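# Lay the towel flat, long sides forward, clear of basket

## Task

Leave the towel spread out as a single flat layer lying fully on the table top, with its long edges running straight away from the robot toward the table's far edge, and, viewed from overhead, not overlapping the basket anywhere. The basket must remain upright with all of its base resting on the table. At the end, release the towel and pull the hands away from it.

## Robot and tools

Robot: two arms on a table. left_arm sits on the +y side and carries a left five-finger hand; right_arm carries a right hand. The left hand mirrors the right one. Calibrated bases in the scene frame: left_arm (+0.044, +0.350, +0.046) m, right_arm (+0.008, -0.338, +0.049) m, each turned only slightly about z. A camera stand stands behind the arms.

Frames: the scene frame has its origin at table-top height, halfway between the nominal bases, with +x pointing out over the table (away from the robot), +z up and +y toward left_arm. Image left/right does not match arm names. Each arm reports its hand pose, velocities and targets in its own base frame. Fixed cameras and the table use the scene frame. Offsets are taken along the axes of that arm's current Hand target.

Hand point: a point 0.15 m out from the wrist mounting face along the fingers. Its +z runs along the straight fingers and +y points out of the palm. On the right hand +x points away from the thumb; on the left hand +x points toward the thumb. Straight fingertips reach 0.06 to 0.07 m past the point and lie 0.06 m toward -y. A wrist bracket on the little-finger side can strike things. Arms track commands loosely and often rest 1 to 3 cm (up to 5 cm) short, usually low. If that happens, send the missing distance as a further offset.

Row layout (used by execute_actions and move): one flat list of 28 numbers, each in [-1, 1]. Numbers 1 to 14 are for left_arm and 15 to 28 for right_arm. Per arm, the order is dx, dy, dz, rx, ry, rz, then six hand numbers, then force_limit and speed.
- dx..rz are an offset, not a pose. They count from that arm's Hand target as it stood when the action or move began, along that target's own axes. Scale: 1.0 = 0.6 m or 180 degrees. rx, ry, rz form one rotation vector. Repeating an offset moves the arm again. All zeros re-commands the current Hand target. Commanded orientation is clipped to within 40 degrees of the measured one.
- Hand numbers are absolute targets in the order little, ring, middle, index, thumb_bend, thumb_turn. +1 means open (straight, thumb beside the palm) and -1 means closed (curled, thumb in front of the palm).
- Grasp form: instead, write a, b, c in the first three places and exactly 0 in the last three. a closes index and middle and bends the thumb. b closes ring and little. c swings the thumb in front of the palm. (0,0,0) is a fully open hand. To send an individual motor to zero, write 0.001.
- force_limit: -1 is about 0 N and +1 is 10 N at the fingertip (15 N for the thumb motors). speed: -1 is nearly still, and anything from +0.48 upward is full speed. Use -0.94 or lower for a gentle close.
- No number means "unchanged". To keep a hand as it is, repeat the last eight hand numbers you sent for it. If you have sent none yet, use its hand_measured values plus hand_force_limit and hand_speed.

Tools:
- execute_actions(actions, cameras): actions is a list of actions. Each action is a list of up to 15 rows, one per 1/30 s step. A shorter action repeats its last row. Every row in an action is measured from the start-of-action Hand target. An empty list returns the state with images. cameras is a list of names, ["all"], or [].
- move(target, speed, blend, blocking, cameras): target is one 28-number row or a list of up to 15 rows. All rows are offsets from the same starting Hand targets. The hand travels in a straight line with no obstacle avoidance. speed is in m/s (0.002 to 4.3, default 0.25), either one value or one per target. blend is a corner-rounding distance in metres (0 means stop at each target). blocking=false returns early while the motion continues. Paths are capped at 10 s. The result adds a move: line reporting done, off_target, moving, held or fault, plus limits=paced or limits=held.
- wait(seconds 0 to 10, cameras): the arms hold their last command.
- stop(cameras): brakes a running move.
- zoom_image(camera, region [x0,y0,x1,y1] in pixels, at most 504 by 504): magnifies part of the newest image from cam_high, cam_low, cam_left_wrist or cam_right_wrist. Full images are 896x504.
- show_instructions(): shows the reference pages.
- finished_scene(scene=1): ends the scene permanently.

Results: end_effector_position (m) and end_effector_quat_wxyz in the base frame; Hand target (the base for your next offsets); joint positions, velocities and torques; and per-hand lists in motor order. hand_measured gives positions. hand_stopped_by gives moving, target, force, stalled or fault. hand_load_n is positive when something pushes a finger open; a lost grip shows up as a load near 0. MOTOR HOT warns of overheating. OVER-TEMPERATURE FAULT means that arm has gone limp for 30 to 60 s or more.

Gripping a towel: it is thin, so pinch it between thumb and index tip. Closed fingers alone do not press against the palm. A full wrap-around grip needs an object 0.035 to 0.065 m thick.

Avoid the following:
- Letting the arms or hands touch each other; a moderate contact can end the scene.
- Striking the table or basket hard.
- Pressing far beyond a contact point; to relieve a press, command back past the hand.
- Knocking the basket over or moving it.
- Letting the towel or basket leave the table.
- Releasing the towel while it is still moving.
- Overloading the fingers.
- Routing paths close to an arm's own base.
- Holding stretched-out or loaded poses for long, which overheats motors.

Each tool is called after "Emit:" as name(argument=value, ...), one argument or row to a line, values as JSON.

Reference images:

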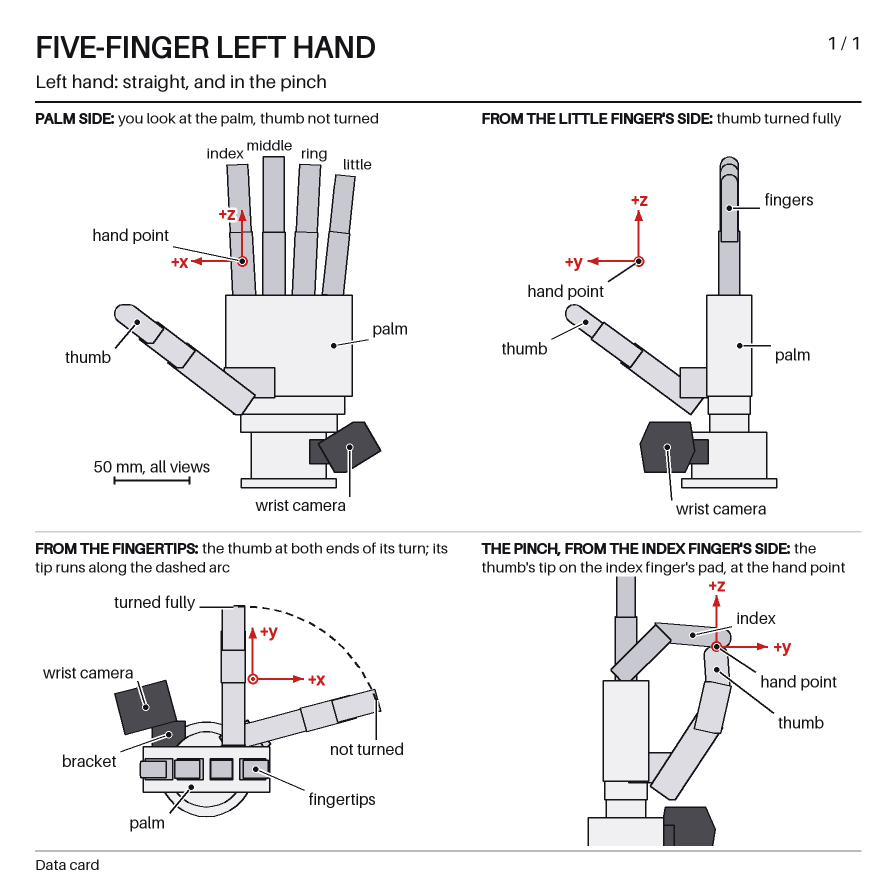

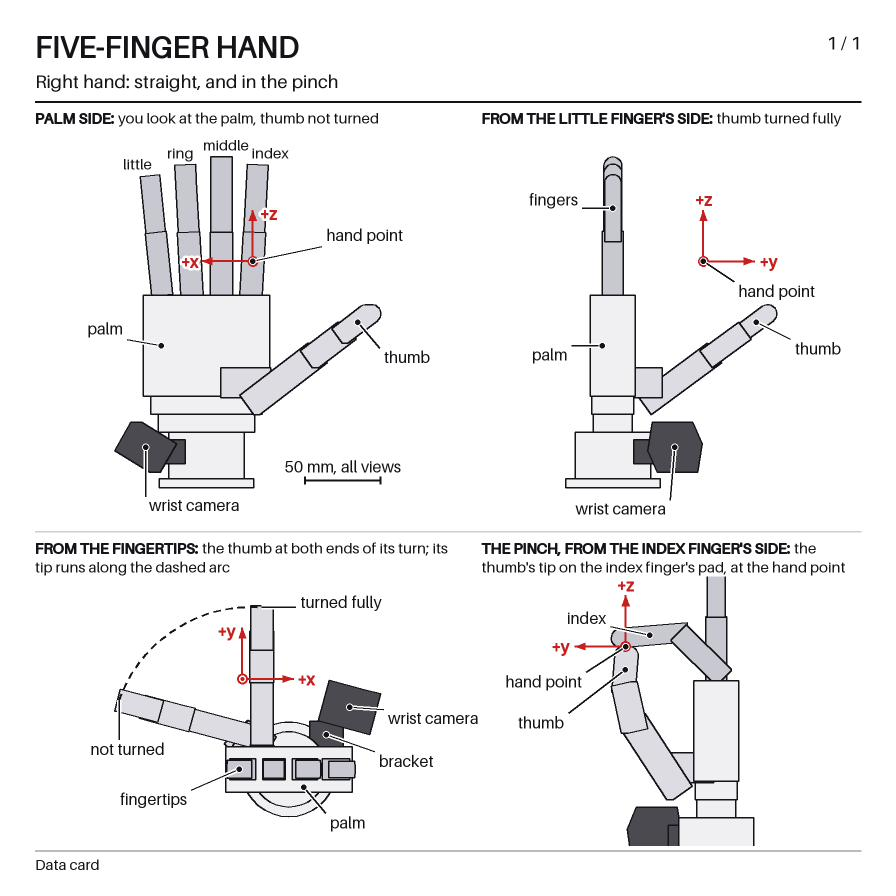

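## Session

Emit:
execute_actions(
  actions=[],
)

Scene clock: 0.00 s.
left_arm: end_effector_position=(+0.4101, -0.1113, +0.1200) hand_measured=(+1.000, +1.000, +1.000, +1.000, +1.000, +1.000) hand_load_n=(+0.0, +0.0, +0.0, +0.0, +0.0, +0.0) hand_stopped_by=(target, target, target, target, target, target) hand_force_limit=0.00 hand_speed=-0.80 end_effector_quat_wxyz=(-0.051, +0.978, +0.151, -0.135) | right_arm: end_effector_position=(+0.2239, +0.0318, +0.2251) hand_measured=(+1.000, +1.000, +1.000, +1.000, +1.000, +1.000) hand_load_n=(+0.0, +0.0, +0.0, +0.0, +0.0, +0.0) hand_stopped_by=(target, target, target, target, target, target) hand_force_limit=0.00 hand_speed=-0.80 end_effector_quat_wxyz=(-0.388, +0.897, -0.208, +0.035)
Joint positions: left_arm=[-0.176 1.554 1.243 -1.549 -0.008 -2.054] | right_arm=[-0.319 0.959 0.944 -1.558 -0.801 -1.436]
Joint velocities: within noise
Joint torques (N m): no reading
Heat: left arm: hottest wrist pitch 34 °C; right arm: hottest waist 32 °C.
Hand target: left_arm +0.4185, -0.1128, +0.1294; -0.047, +0.980, +0.151, -0.123 | right_arm +0.2295, +0.0300, +0.2333; -0.387, +0.898, -0.203, +0.047

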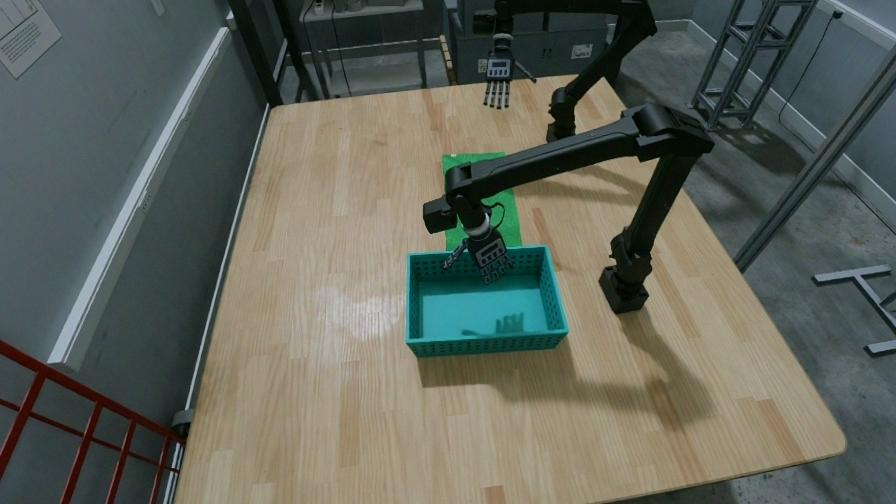

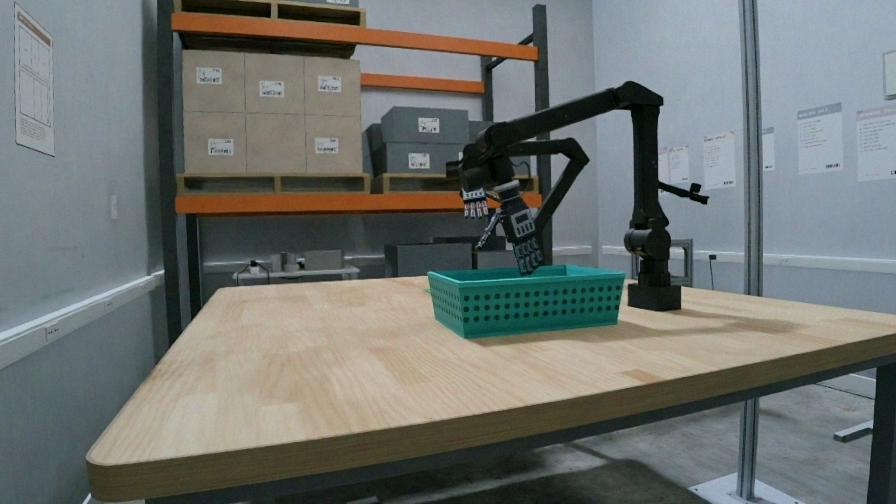

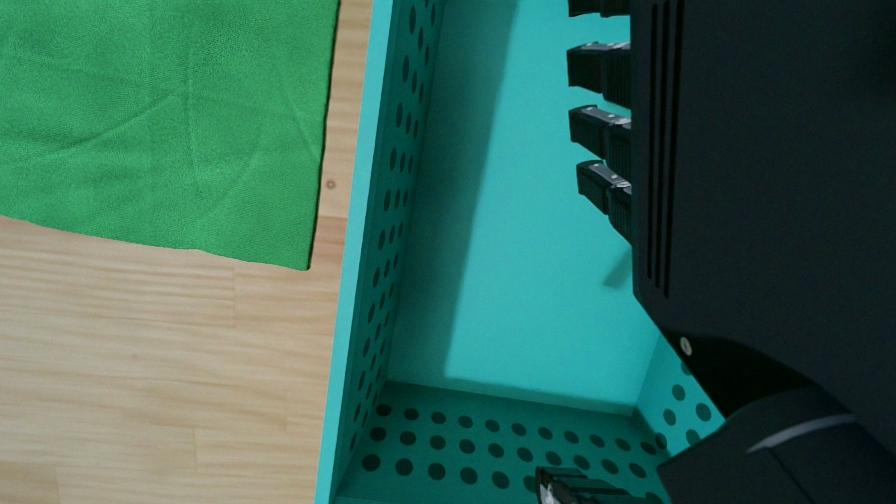

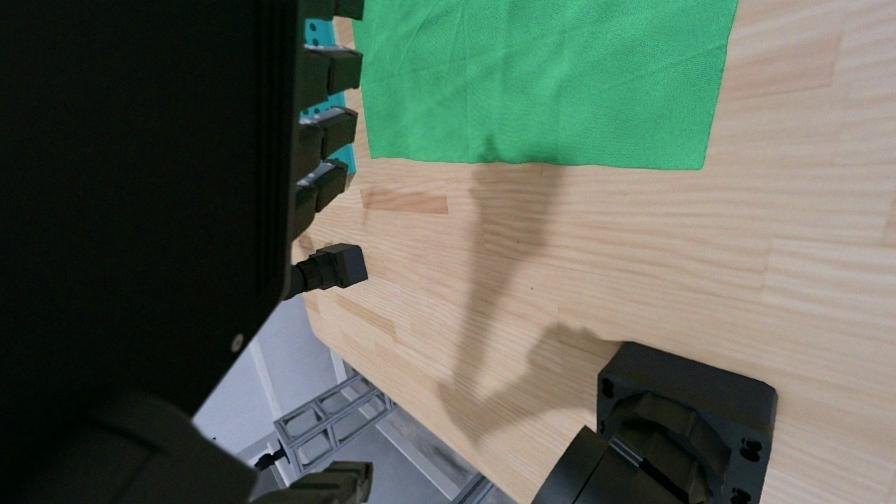

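Emit:
zoom_image(
  camera="cam_high",
  region=[380, 120, 600, 380],
)

Emit:
zoom_image(
  camera="cam_right_wrist",
  region=[300, 0, 800, 300],
)

Scaled by 1.938 from the camera's 896x504 image, which has a finer 1280x720 frame.

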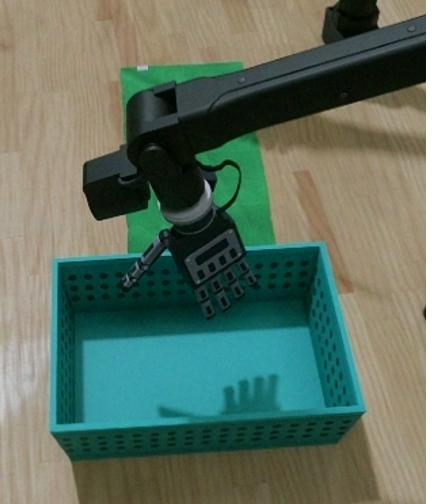

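Scaled by 1.008 from the camera's 896x504 image, which has a finer 1280x720 frame.

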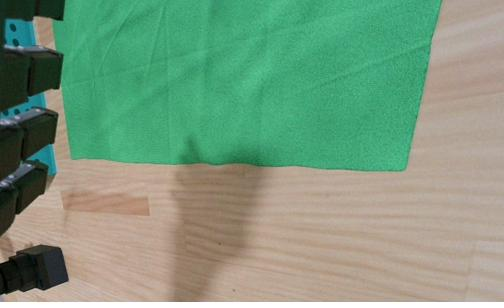

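Emit:
zoom_image(
  camera="cam_high",
  region=[540, 60, 740, 340],
)

Scaled by 1.800 from the camera's 896x504 image, which has a finer 1280x720 frame.

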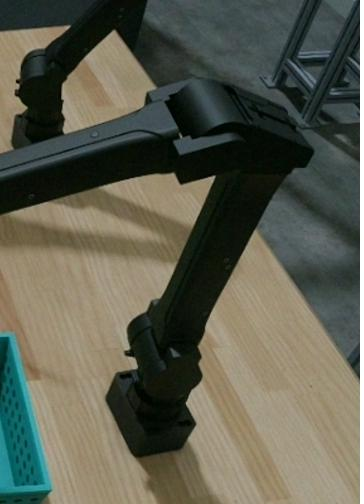

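Emit:
move(
  target=[
    [-0.0227,-0.013,-0.0966,0,0,0,0,0,0,0,0,0,0,-0.8,0,0,0,0,0,0,0,0,0,0,0,0,0,-0.8],
    [-0.338,-0.2305,-0.1845,0,0,0,0,0,0,0,0,0,0,-0.8,0,0,0,0,0,0,0,0,0,0,0,0,0,-0.8],
  ],
  blend=[0.03,0],
  speed=0.25,
  cameras=["all"],
)

Scene clock: 333.87 s.
left_arm: end_effector_position=(+0.2226, -0.0516, +0.3041) hand_measured=(+1.000, +1.000, +1.000, +1.000, +1.000, +1.000) hand_load_n=(+0.0, +0.0, +0.0, +0.0, +0.0, +0.0) hand_stopped_by=(target, target, target, target, target, target) hand_force_limit=0.00 hand_speed=-0.80 end_effector_quat_wxyz=(+0.019, +0.983, +0.126, +0.131) | right_arm: end_effector_position=(+0.2239, +0.0318, +0.2251) hand_measured=(+1.000, +1.000, +1.000, +1.000, +1.000, +1.000) hand_load_n=(+0.0, +0.0, +0.0, +0.0, +0.0, -0.5) hand_stopped_by=(target, target, target, target, target, target) hand_force_limit=0.00 hand_speed=-0.80 end_effector_quat_wxyz=(-0.388, +0.897, -0.208, +0.035)
Joint positions: left_arm=[0.003 0.627 1.011 -1.69 0.006 -1.824] | right_arm=[-0.319 0.959 0.944 -1.558 -0.801 -1.436]
Joint torques (N m): left_arm=[1.26 -0.5 7.53 0.81 0.15 0.03] | right_arm=[0.21 -3.9 8.44 0.43 -0.53 -0.02]
Heat: left arm: hottest elbow 38 °C; right arm: hottest elbow 37 °C.
Hand target: left_arm +0.2201, -0.0498, +0.3001; -0.046, +0.980, +0.151, -0.123 | right_arm +0.2295, +0.0300, +0.2333; -0.387, +0.898, -0.203, +0.047
Off the commanded pose: left_arm 0.005 m, 30 deg | right_arm 0.010 m, 1 deg.
joint sent to its limit (left arm) — joint 4 (wrist pitch), lower limit. The joint targets are off in orientation, not in position.
move: off_target (left_arm)

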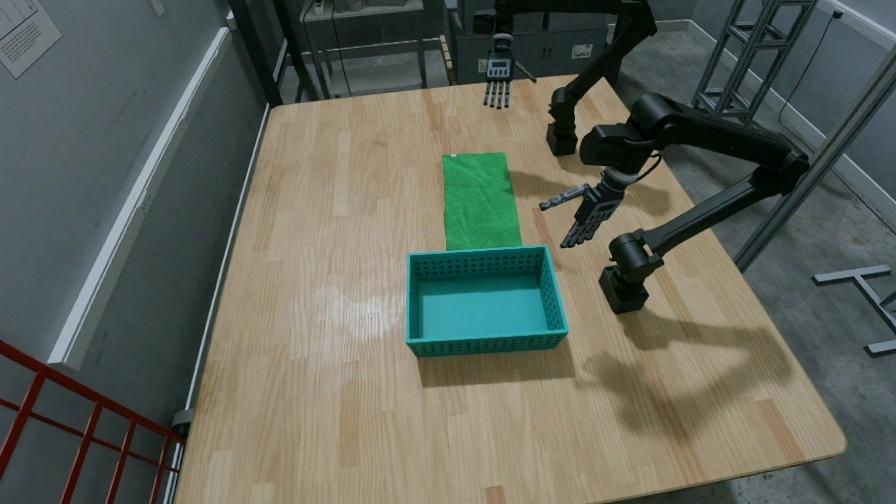

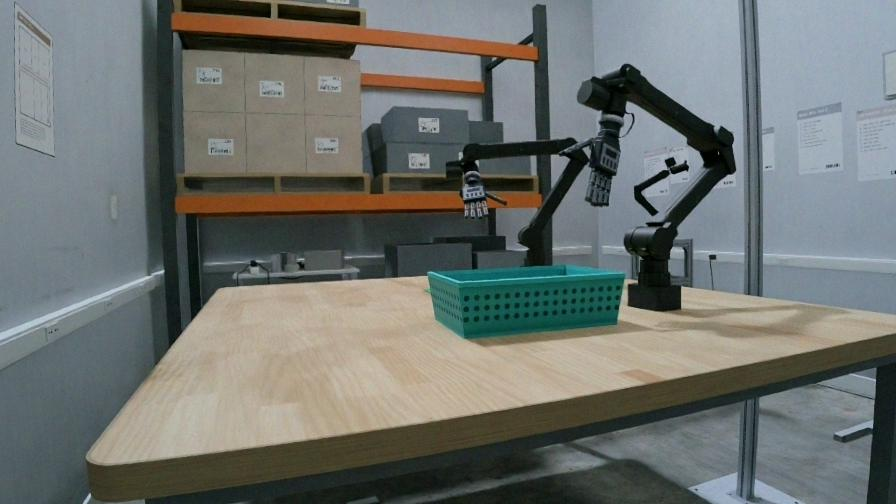

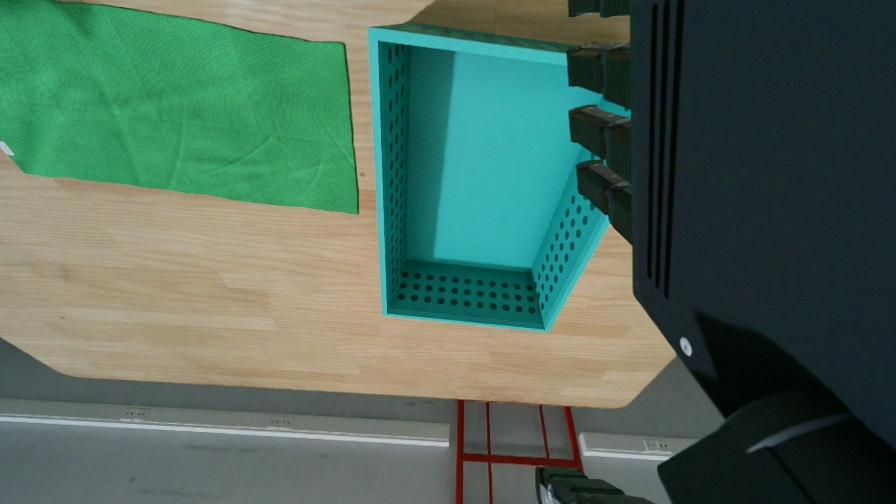

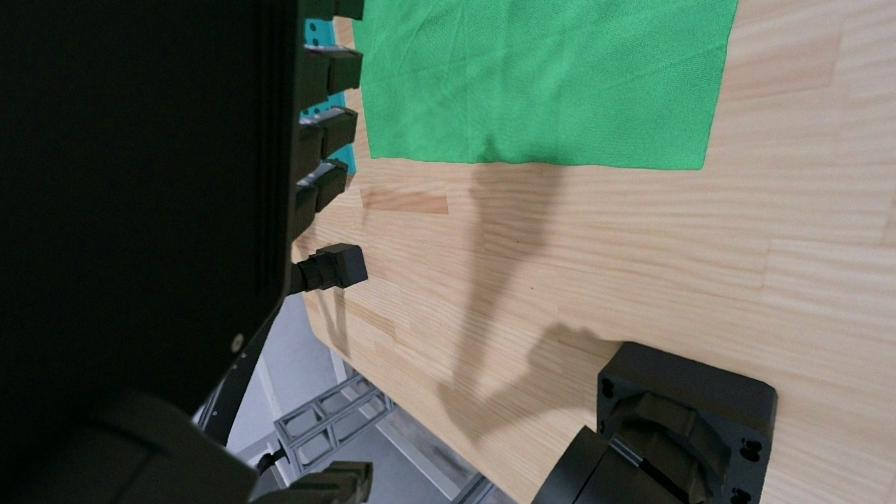

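Emit:
move(
  target=[0,0,0,0,0,0,0,0,0,0,0,0,0,-0.8,0.0185,0.0972,0.3132,-0.0712,0.1923,0.212,0,0,0,0,0,0,0,-0.8],
  speed=0.3,
  cameras=["cam_high","cam_right_wrist"],
)

Scene clock: 454.27 s.
left_arm: end_effector_position=(+0.2226, -0.0517, +0.3040) hand_measured=(+1.000, +1.000, +1.000, +1.000, +1.000, +1.000) hand_load_n=(+0.0, +0.0, +0.0, +0.0, +0.0, +0.0) hand_stopped_by=(target, target, target, target, target, target) hand_force_limit=0.00 hand_speed=-0.80 end_effector_quat_wxyz=(+0.019, +0.983, +0.125, +0.131) | right_arm: end_effector_position=(+0.2643, +0.1126, +0.0621) hand_measured=(+1.000, +1.000, +1.000, +1.000, +1.000, +1.000) hand_load_n=(+0.0, +0.0, +0.0, +0.0, -0.5, +0.0) hand_stopped_by=(target, target, target, target, target, target) hand_force_limit=0.00 hand_speed=-0.80 end_effector_quat_wxyz=(-0.203, +0.766, -0.589, +0.157)
Joint positions: left_arm=[0.003 0.627 1.011 -1.69 0.006 -1.823] | right_arm=[0.305 0.939 0.532 -0.645 0.023 0.038]
Joint torques (N m): left_arm=[1.26 -0.32 7.5 0.81 0.14 0] | right_arm=[1.2 -2.9 6.68 1.96 0.12 0.03]
Heat: left arm: hottest elbow 36 °C; right arm: hottest elbow 37 °C.
Hand target: left_arm +0.2210, -0.0499, +0.2992; +0.018, +0.984, +0.127, +0.123 (not the last commanded pose) | right_arm +0.2657, +0.1168, +0.0601; -0.206, +0.767, -0.588, +0.157
Off the commanded pose: left_arm 0.005 m, 30 deg | right_arm 0.005 m, 0 deg.
joint sent to its limit (left arm) — joint 4 (wrist pitch), lower limit.
move: off_target (left_arm)
Images, in order (width x height): cam_high 896x504, cam_right_wrist 896x504.

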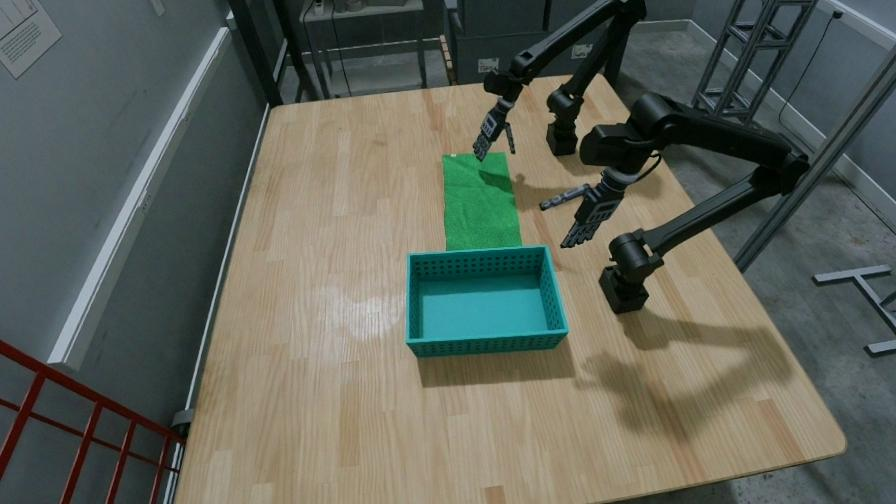

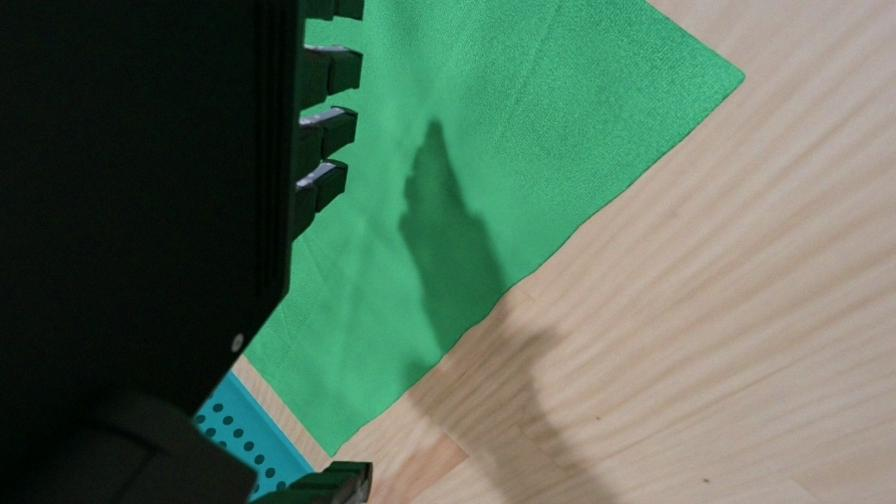

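Emit:
move(
  target=[0,0,0,0,0,0,0,0,0,0,0,0,0,-0.8,0,0.0542,0.0938,0,0,0,0,0,0,0,0,0,0,-0.8],
  speed=0.15,
  cameras=["cam_high","cam_right_wrist"],
)

Scene clock: 463.60 s.
left_arm: end_effector_position=(+0.2226, -0.0517, +0.3040) hand_measured=(+1.000, +1.000, +1.000, +1.000, +1.000, +1.000) hand_load_n=(+0.0, +0.0, +0.0, +0.0, -0.5, +0.0) hand_stopped_by=(target, target, target, target, target, target) hand_force_limit=0.00 hand_speed=-0.80 end_effector_quat_wxyz=(+0.019, +0.983, +0.125, +0.131) | right_arm: end_effector_position=(+0.2665, +0.1134, -0.0013) hand_measured=(+1.000, +1.000, +1.000, +1.000, +1.000, +1.000) hand_load_n=(+0.0, +0.0, +0.0, +0.0, +0.0, +0.0) hand_stopped_by=(target, target, target, target, target, target) hand_force_limit=0.00 hand_speed=-0.80 end_effector_quat_wxyz=(-0.205, +0.766, -0.589, +0.158)
Joint positions: left_arm=[0.003 0.627 1.011 -1.69 0.006 -1.823] | right_arm=[0.305 1.083 0.418 -0.382 0.023 0.039]
Joint torques (N m): left_arm=[1.26 -0.38 7.49 0.79 0.14 0] | right_arm=[1.26 -3.37 5.55 1.88 0.12 0.06]
Heat: left arm: hottest elbow 36 °C; right arm: hottest elbow 37 °C.
Hand target: left_arm +0.2210, -0.0499, +0.2992; +0.018, +0.984, +0.127, +0.123 | right_arm +0.2658, +0.1169, -0.0047; -0.206, +0.767, -0.588, +0.157
Off the commanded pose: left_arm 0.005 m, 1 deg | right_arm 0.005 m, 0 deg.
joint sent to its limit (left arm) — joint 4 (wrist pitch), lower limit. The joint targets still meet the commanded pose.
move: done
Images, in order (width x height): cam_high 896x504, cam_right_wrist 896x504.

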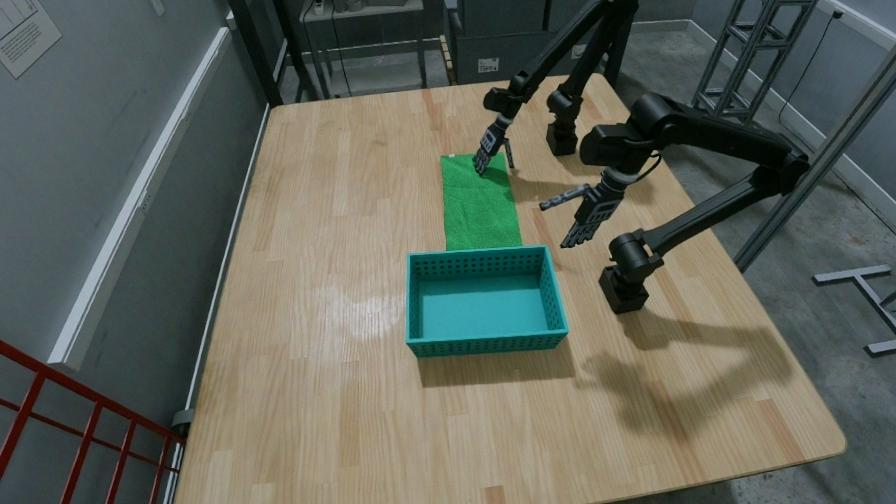

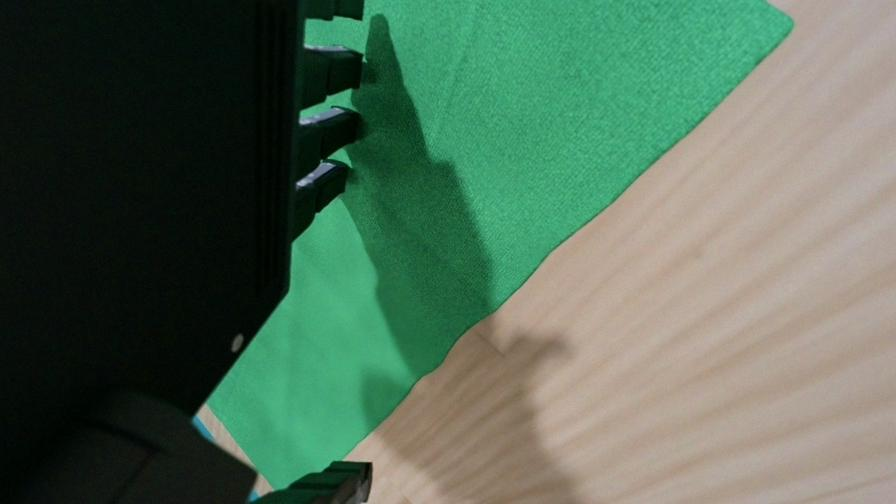

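Emit:
zoom_image(
  camera="cam_high",
  region=[420, 80, 580, 280],
)

Scaled by 2.520 from the camera's 896x504 image, which has a finer 1280x720 frame.

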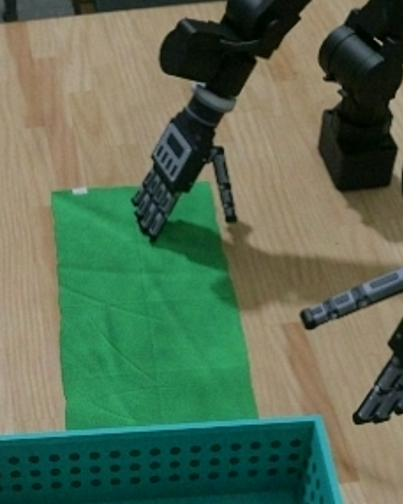

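Emit:
move(
  target=[0,0,0,0,0,0,0,0,0,0,0,0,0,-0.8,0,0.0133,0.0231,0,0,0,0,0,0,0,0,0,0,-0.8],
  speed=0.06,
  cameras=["cam_high","cam_right_wrist"],
)

Emit:
zoom_image(
  camera="cam_high",
  region=[420, 80, 580, 280],
)

Scene clock: 484.90 s.
left_arm: end_effector_position=(+0.2226, -0.0517, +0.3040) hand_measured=(+1.000, +1.000, +1.000, +1.000, +1.000, +1.000) hand_load_n=(+0.0, +0.0, +0.0, +0.0, +0.0, -0.5) hand_stopped_by=(target, target, target, target, target, target) hand_force_limit=0.00 hand_speed=-0.80 end_effector_quat_wxyz=(+0.019, +0.983, +0.125, +0.131) | right_arm: end_effector_position=(+0.2774, +0.1168, -0.0063) hand_measured=(+1.000, +1.000, +1.000, +1.000, +1.000, +1.000) hand_load_n=(+0.0, +0.0, +0.0, +0.0, +0.0, +0.0) hand_stopped_by=(target, target, target, target, target, target) hand_force_limit=0.00 hand_speed=-0.80 end_effector_quat_wxyz=(-0.220, +0.761, -0.586, +0.169)
Joint positions: left_arm=[0.003 0.627 1.011 -1.69 0.006 -1.823] | right_arm=[0.305 1.113 0.408 -0.304 0.023 0.039]
Joint torques (N m): left_arm=[1.32 -0.38 7.5 0.79 0.15 0] | right_arm=[1.14 -2.9 4.45 1.61 0.12 0.05]
Heat: left arm: hottest elbow 35 °C; right arm: hottest elbow 36 °C.
Hand target: left_arm +0.2210, -0.0499, +0.2992; +0.018, +0.984, +0.127, +0.123 | right_arm +0.2658, +0.1169, -0.0208; -0.206, +0.767, -0.588, +0.157
Off the commanded pose: left_arm 0.005 m, 1 deg | right_arm 0.018 m, 2 deg.
joint sent to its limit (left arm) — joint 4 (wrist pitch), lower limit. The joint targets still meet the commanded pose.
move: off_target (right_arm)
Images, in order (width x height): cam_high 896x504, cam_right_wrist 896x504.

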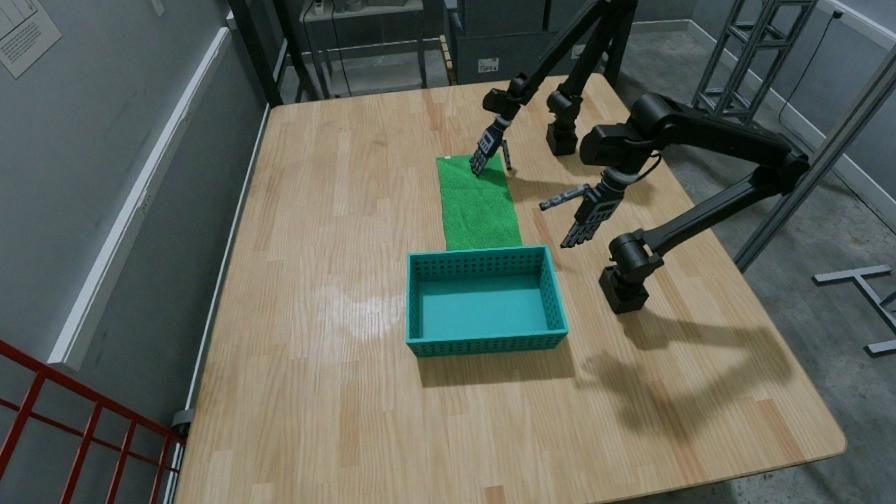

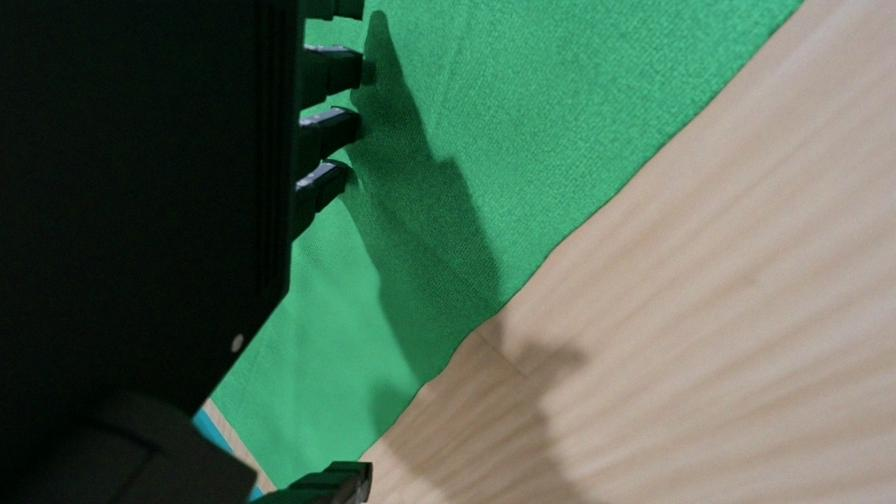

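Scaled by 2.520 from the camera's 896x504 image, which has a finer 1280x720 frame.

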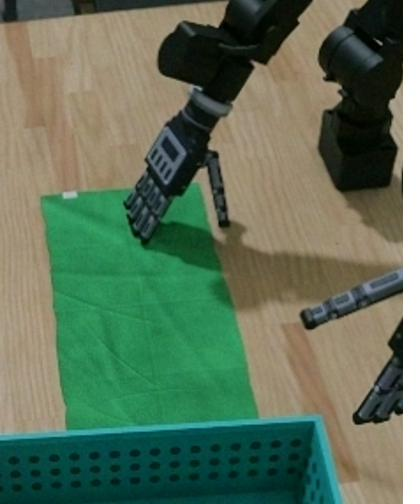

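Emit:
move(
  target=[
    [-0.0,0.0,0.0,0,0,0,0,0,0,0,0,0,0,-0.8,0.004,-0.0718,-0.0948,0,0,0,0,0,0,0,0,0,0,-0.8],
    [-0.1118,0.4517,0.3462,-0.0547,-0.0731,0.5784,0,0,0,0,0,0,0,-0.8,0.1117,-0.135,-0.1353,-0.1503,-0.0891,-0.3324,0,0,0,0,0,0,0,-0.8],
  ],
  speed=[0.15,0.4],
  blend=[0.02,0],
  cameras=["all"],
)

Scene clock: 622.47 s.
left_arm: end_effector_position=(+0.2612, -0.3133, +0.0852) hand_measured=(+1.000, +1.000, +1.000, +1.000, +1.000, +1.000) hand_load_n=(+0.0, +0.0, +0.0, +0.0, +0.0, +0.0) hand_stopped_by=(target, target, target, target, target, target) hand_force_limit=0.00 hand_speed=-0.80 end_effector_quat_wxyz=(+0.001, +0.712, -0.702, -0.023) | right_arm: end_effector_position=(+0.2942, +0.0522, +0.0788) hand_measured=(+1.000, +1.000, +1.000, +1.000, +1.000, +1.000) hand_load_n=(+0.0, +0.0, +0.0, +0.0, +0.0, +0.0) hand_stopped_by=(target, target, target, target, target, target) hand_force_limit=0.00 hand_speed=-0.80 end_effector_quat_wxyz=(+0.004, +0.992, -0.129, -0.014)
Joint positions: left_arm=[-0.719 1.574 1.15 -1.193 0 -0.734] | right_arm=[0.293 1.388 0.928 -1.138 -0.004 -1.02]
Joint torques (N m): left_arm=[-0.15 -10.52 12.22 0.5 0.08 0.03] | right_arm=[1.08 -8.29 9.39 -0.02 0.11 -0.09]
Heat: left arm: hottest elbow 35 °C; right arm: hottest elbow 33 °C.
Hand target: left_arm +0.2762, -0.3300, +0.1004; +0.000, +0.707, -0.707, +0.001 | right_arm +0.3118, +0.0598, +0.0900; -0.001, +0.993, -0.119, +0.000
Off the commanded pose: left_arm 0.027 m, 3 deg | right_arm 0.022 m, 2 deg.
move: off_target (left_arm, right_arm)

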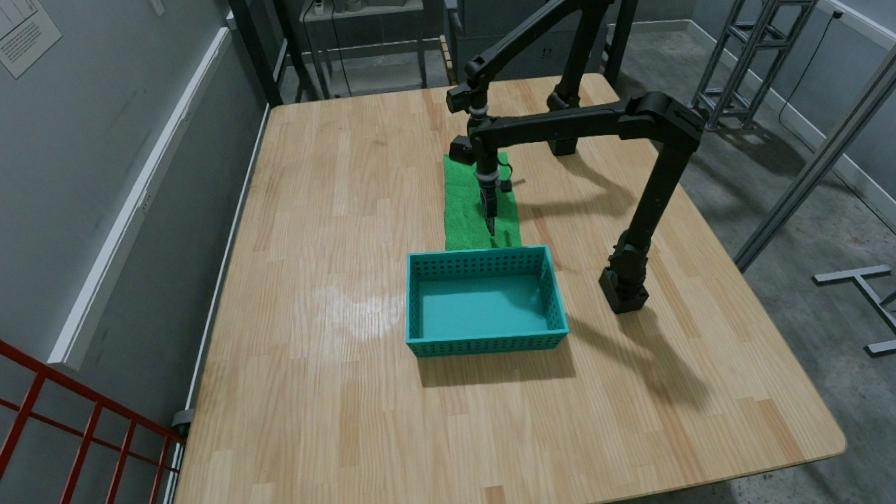

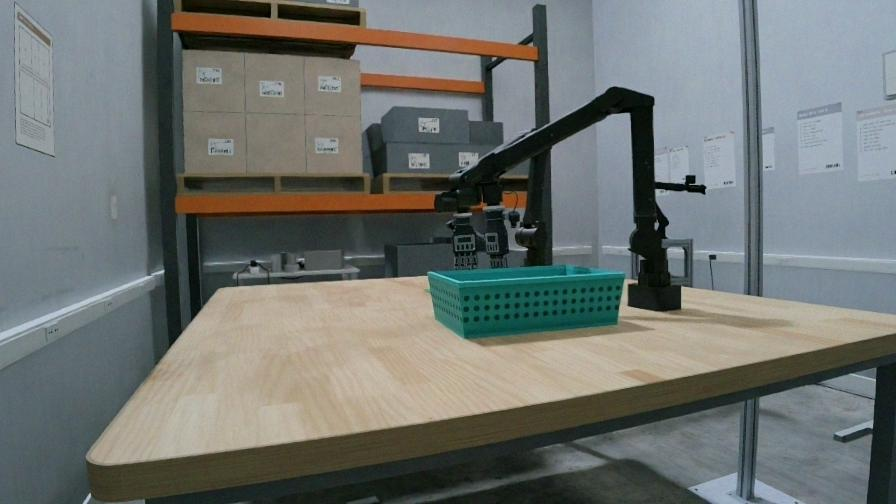

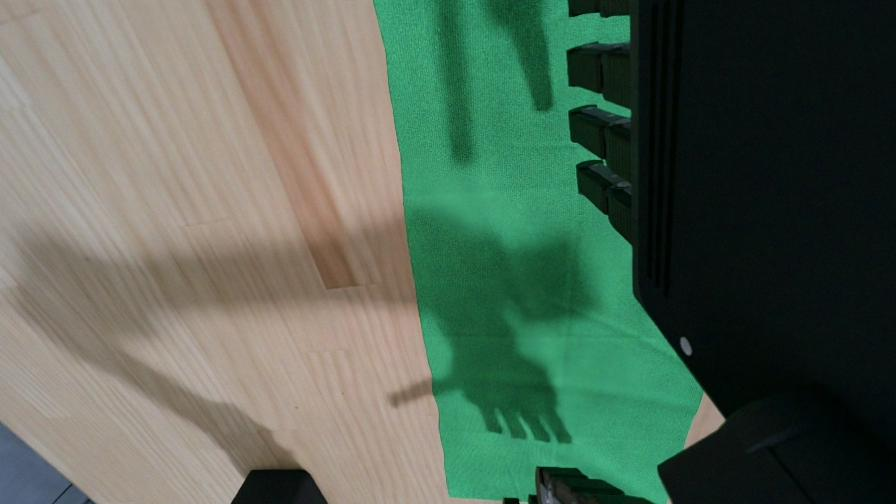

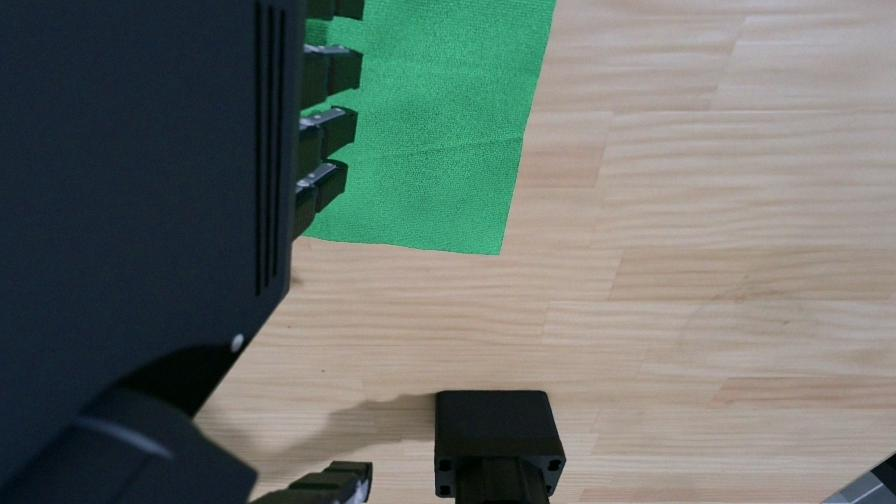

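Emit:
move(
  target=[0,0,0.075,0,0,0,0,0,0,0,0,0,0,-0.8,0,0,0.0667,0,0,0,0,0,0,0,0,0,0,-0.8],
  speed=0.1,
  cameras=["all"],
)

Scene clock: 640.67 s.
left_arm: end_effector_position=(+0.2801, -0.3298, +0.0604) hand_measured=(+1.000, +1.000, +1.000, +1.000, +1.000, +1.000) hand_load_n=(+0.0, +0.0, +0.0, +0.0, +0.0, +0.0) hand_stopped_by=(target, target, target, target, target, target) hand_force_limit=0.00 hand_speed=-0.80 end_effector_quat_wxyz=(+0.000, +0.712, -0.702, +0.003) | right_arm: end_effector_position=(+0.3121, +0.0575, +0.0545) hand_measured=(+1.000, +1.000, +1.000, +1.000, +1.000, +1.000) hand_load_n=(+0.0, +0.0, +0.0, +0.0, +0.0, -0.5) hand_stopped_by=(target, target, target, target, target, target) hand_force_limit=0.00 hand_speed=-0.80 end_effector_quat_wxyz=(-0.003, +0.992, -0.128, +0.001)
Joint positions: left_arm=[-0.719 1.629 1.15 -1.087 0 -0.734] | right_arm=[0.293 1.445 0.919 -1.041 -0.004 -1.021]
Joint torques (N m): left_arm=[-0.09 -11.4 6.42 0.92 0.08 0.01] | right_arm=[1.03 -9.23 5.33 0.76 0.11 -0.11]
Heat: left arm: hottest elbow 38 °C; right arm: hottest elbow 34 °C.
Hand target: left_arm +0.2762, -0.3301, +0.0554; +0.000, +0.707, -0.707, +0.001 | right_arm +0.3117, +0.0598, +0.0500; -0.001, +0.993, -0.119, +0.000
Off the commanded pose: left_arm 0.006 m, 1 deg | right_arm 0.005 m, 1 deg.
move: done

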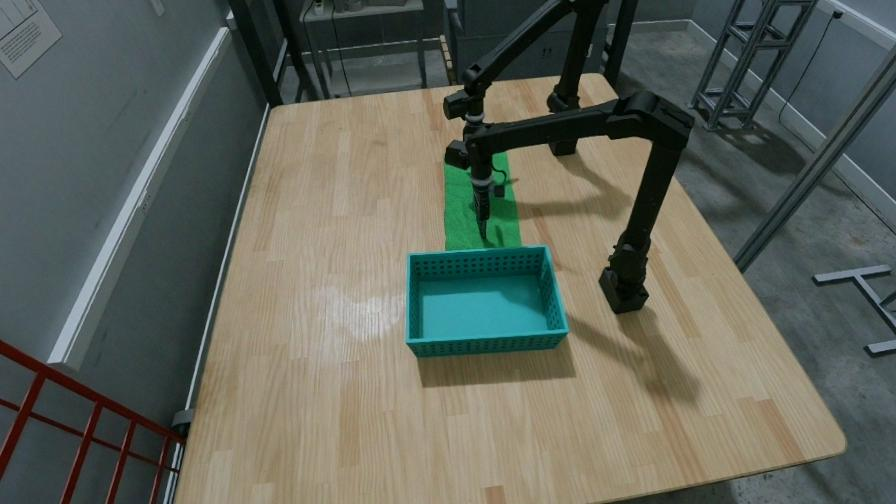

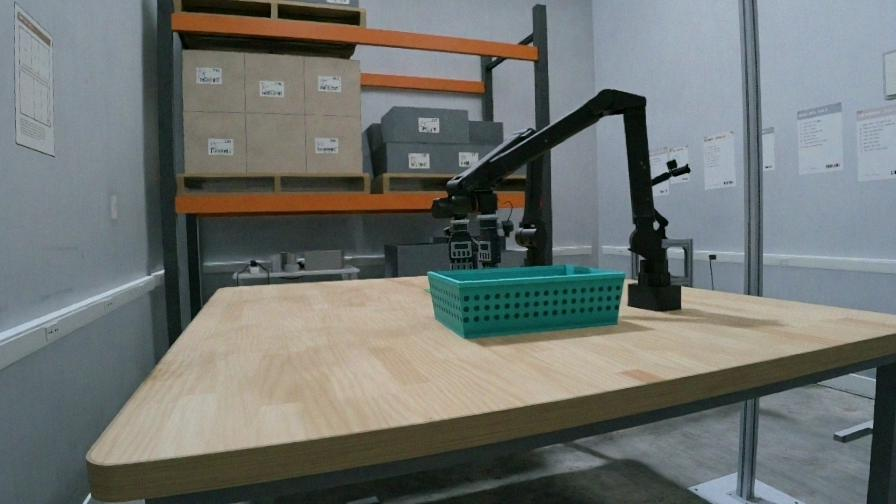

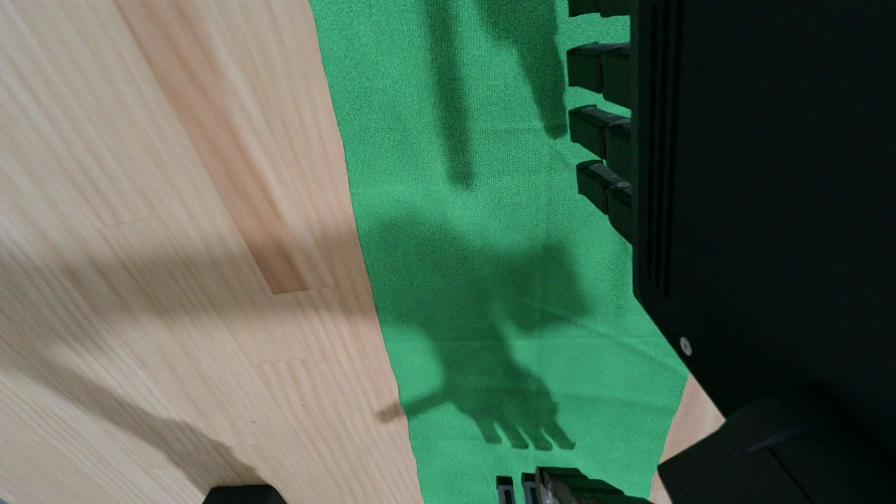

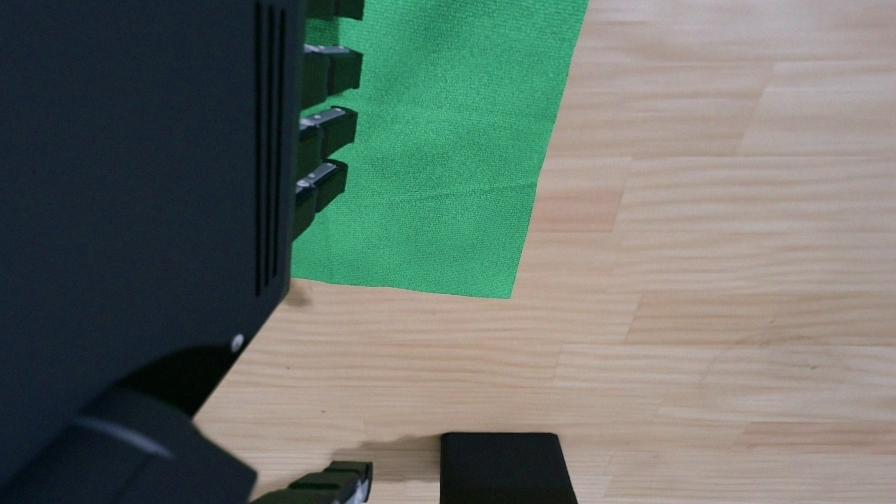

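Emit:
move(
  target=[0,0,0.035,0,0,0,0,0,0,0,0,0,0,-0.8,0,0,0.0333,0,0,0,0,0,0,0,0,0,0,-0.8],
  speed=0.06,
  cameras=["cam_high","cam_left_wrist","cam_right_wrist"],
)

Emit:
zoom_image(
  camera="cam_high",
  region=[400, 80, 580, 280],
)

Scene clock: 653.53 s.
left_arm: end_effector_position=(+0.2800, -0.3298, +0.0393) hand_measured=(+1.000, +1.000, +1.000, +1.000, +1.000, +1.000) hand_load_n=(+0.0, +0.0, +0.0, +0.0, +0.0, +0.0) hand_stopped_by=(target, target, target, target, target, target) hand_force_limit=0.00 hand_speed=-0.80 end_effector_quat_wxyz=(+0.000, +0.712, -0.702, +0.003) | right_arm: end_effector_position=(+0.3119, +0.0575, +0.0351) hand_measured=(+1.000, +1.000, +1.000, +1.000, +1.000, +1.000) hand_load_n=(+0.0, +0.0, +0.0, +0.0, +0.0, +0.0) hand_stopped_by=(target, target, target, target, target, target) hand_force_limit=0.00 hand_speed=-0.80 end_effector_quat_wxyz=(-0.002, +0.992, -0.128, +0.000)
Joint positions: left_arm=[-0.719 1.656 1.122 -1.032 0 -0.734] | right_arm=[0.293 1.476 0.892 -0.985 -0.004 -1.021]
Joint torques (N m): left_arm=[-0.03 -11.22 6.28 0.87 0.08 0.02] | right_arm=[1.08 -9 5.07 0.95 0.11 -0.11]
Heat: left arm: hottest elbow 37 °C; right arm: hottest elbow 35 °C.
Hand target: left_arm +0.2763, -0.3302, +0.0345; +0.000, +0.707, -0.707, +0.001 | right_arm +0.3117, +0.0599, +0.0299; -0.001, +0.993, -0.119, +0.000
Off the commanded pose: left_arm 0.006 m, 1 deg | right_arm 0.006 m, 1 deg.
move: done
Images, in order (width x height): cam_high 896x504, cam_left_wrist 896x504, cam_right_wrist 896x504.

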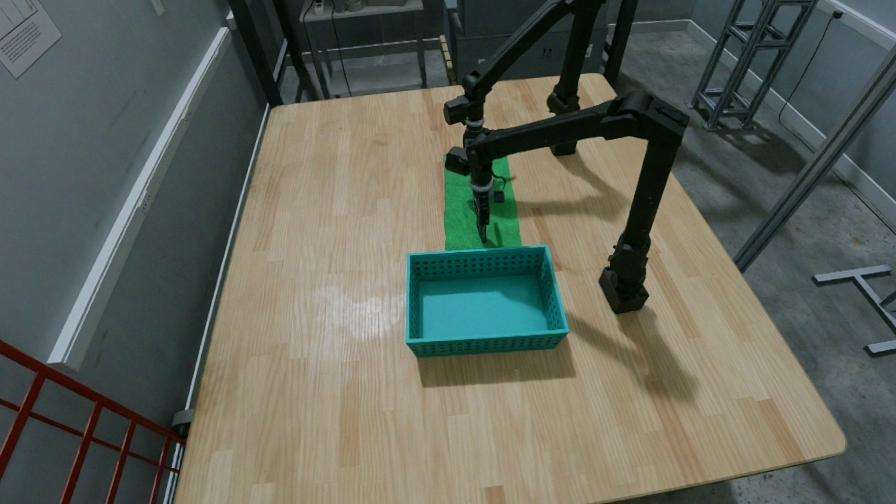

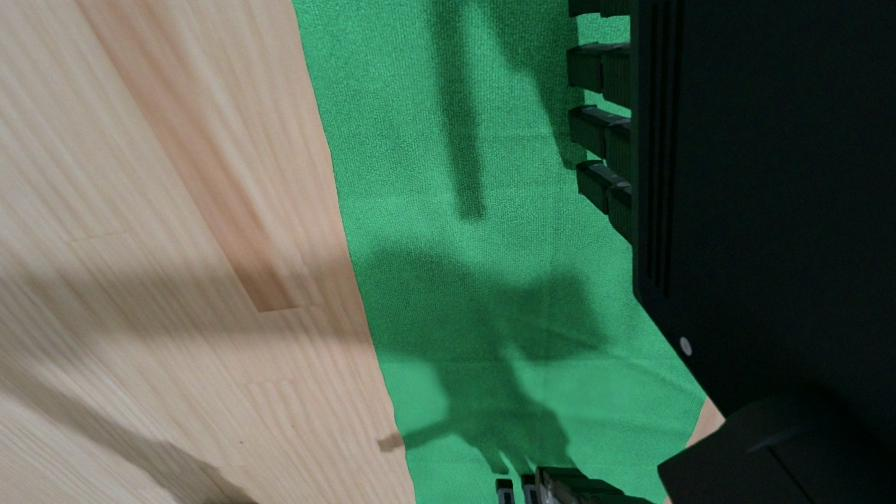

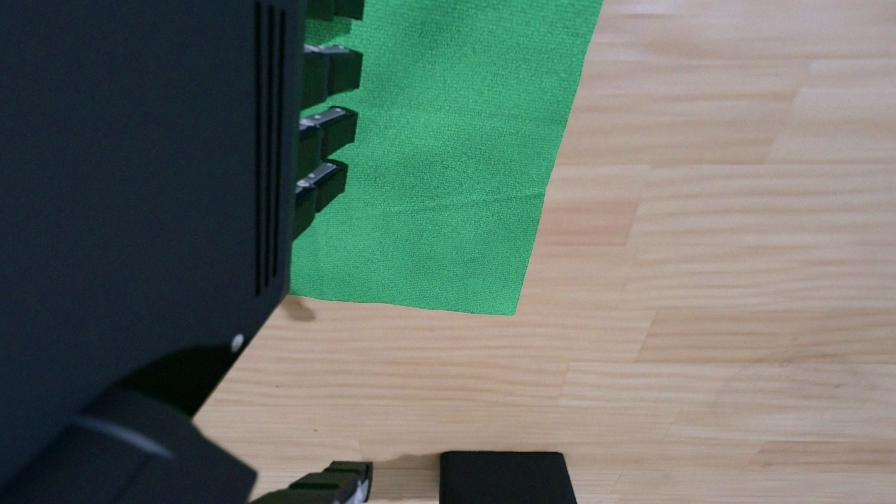

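Scaled by 2.520 from the camera's 896x504 image, which has a finer 1280x720 frame.

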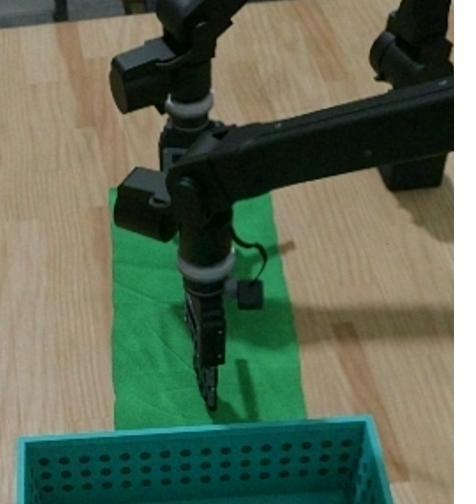

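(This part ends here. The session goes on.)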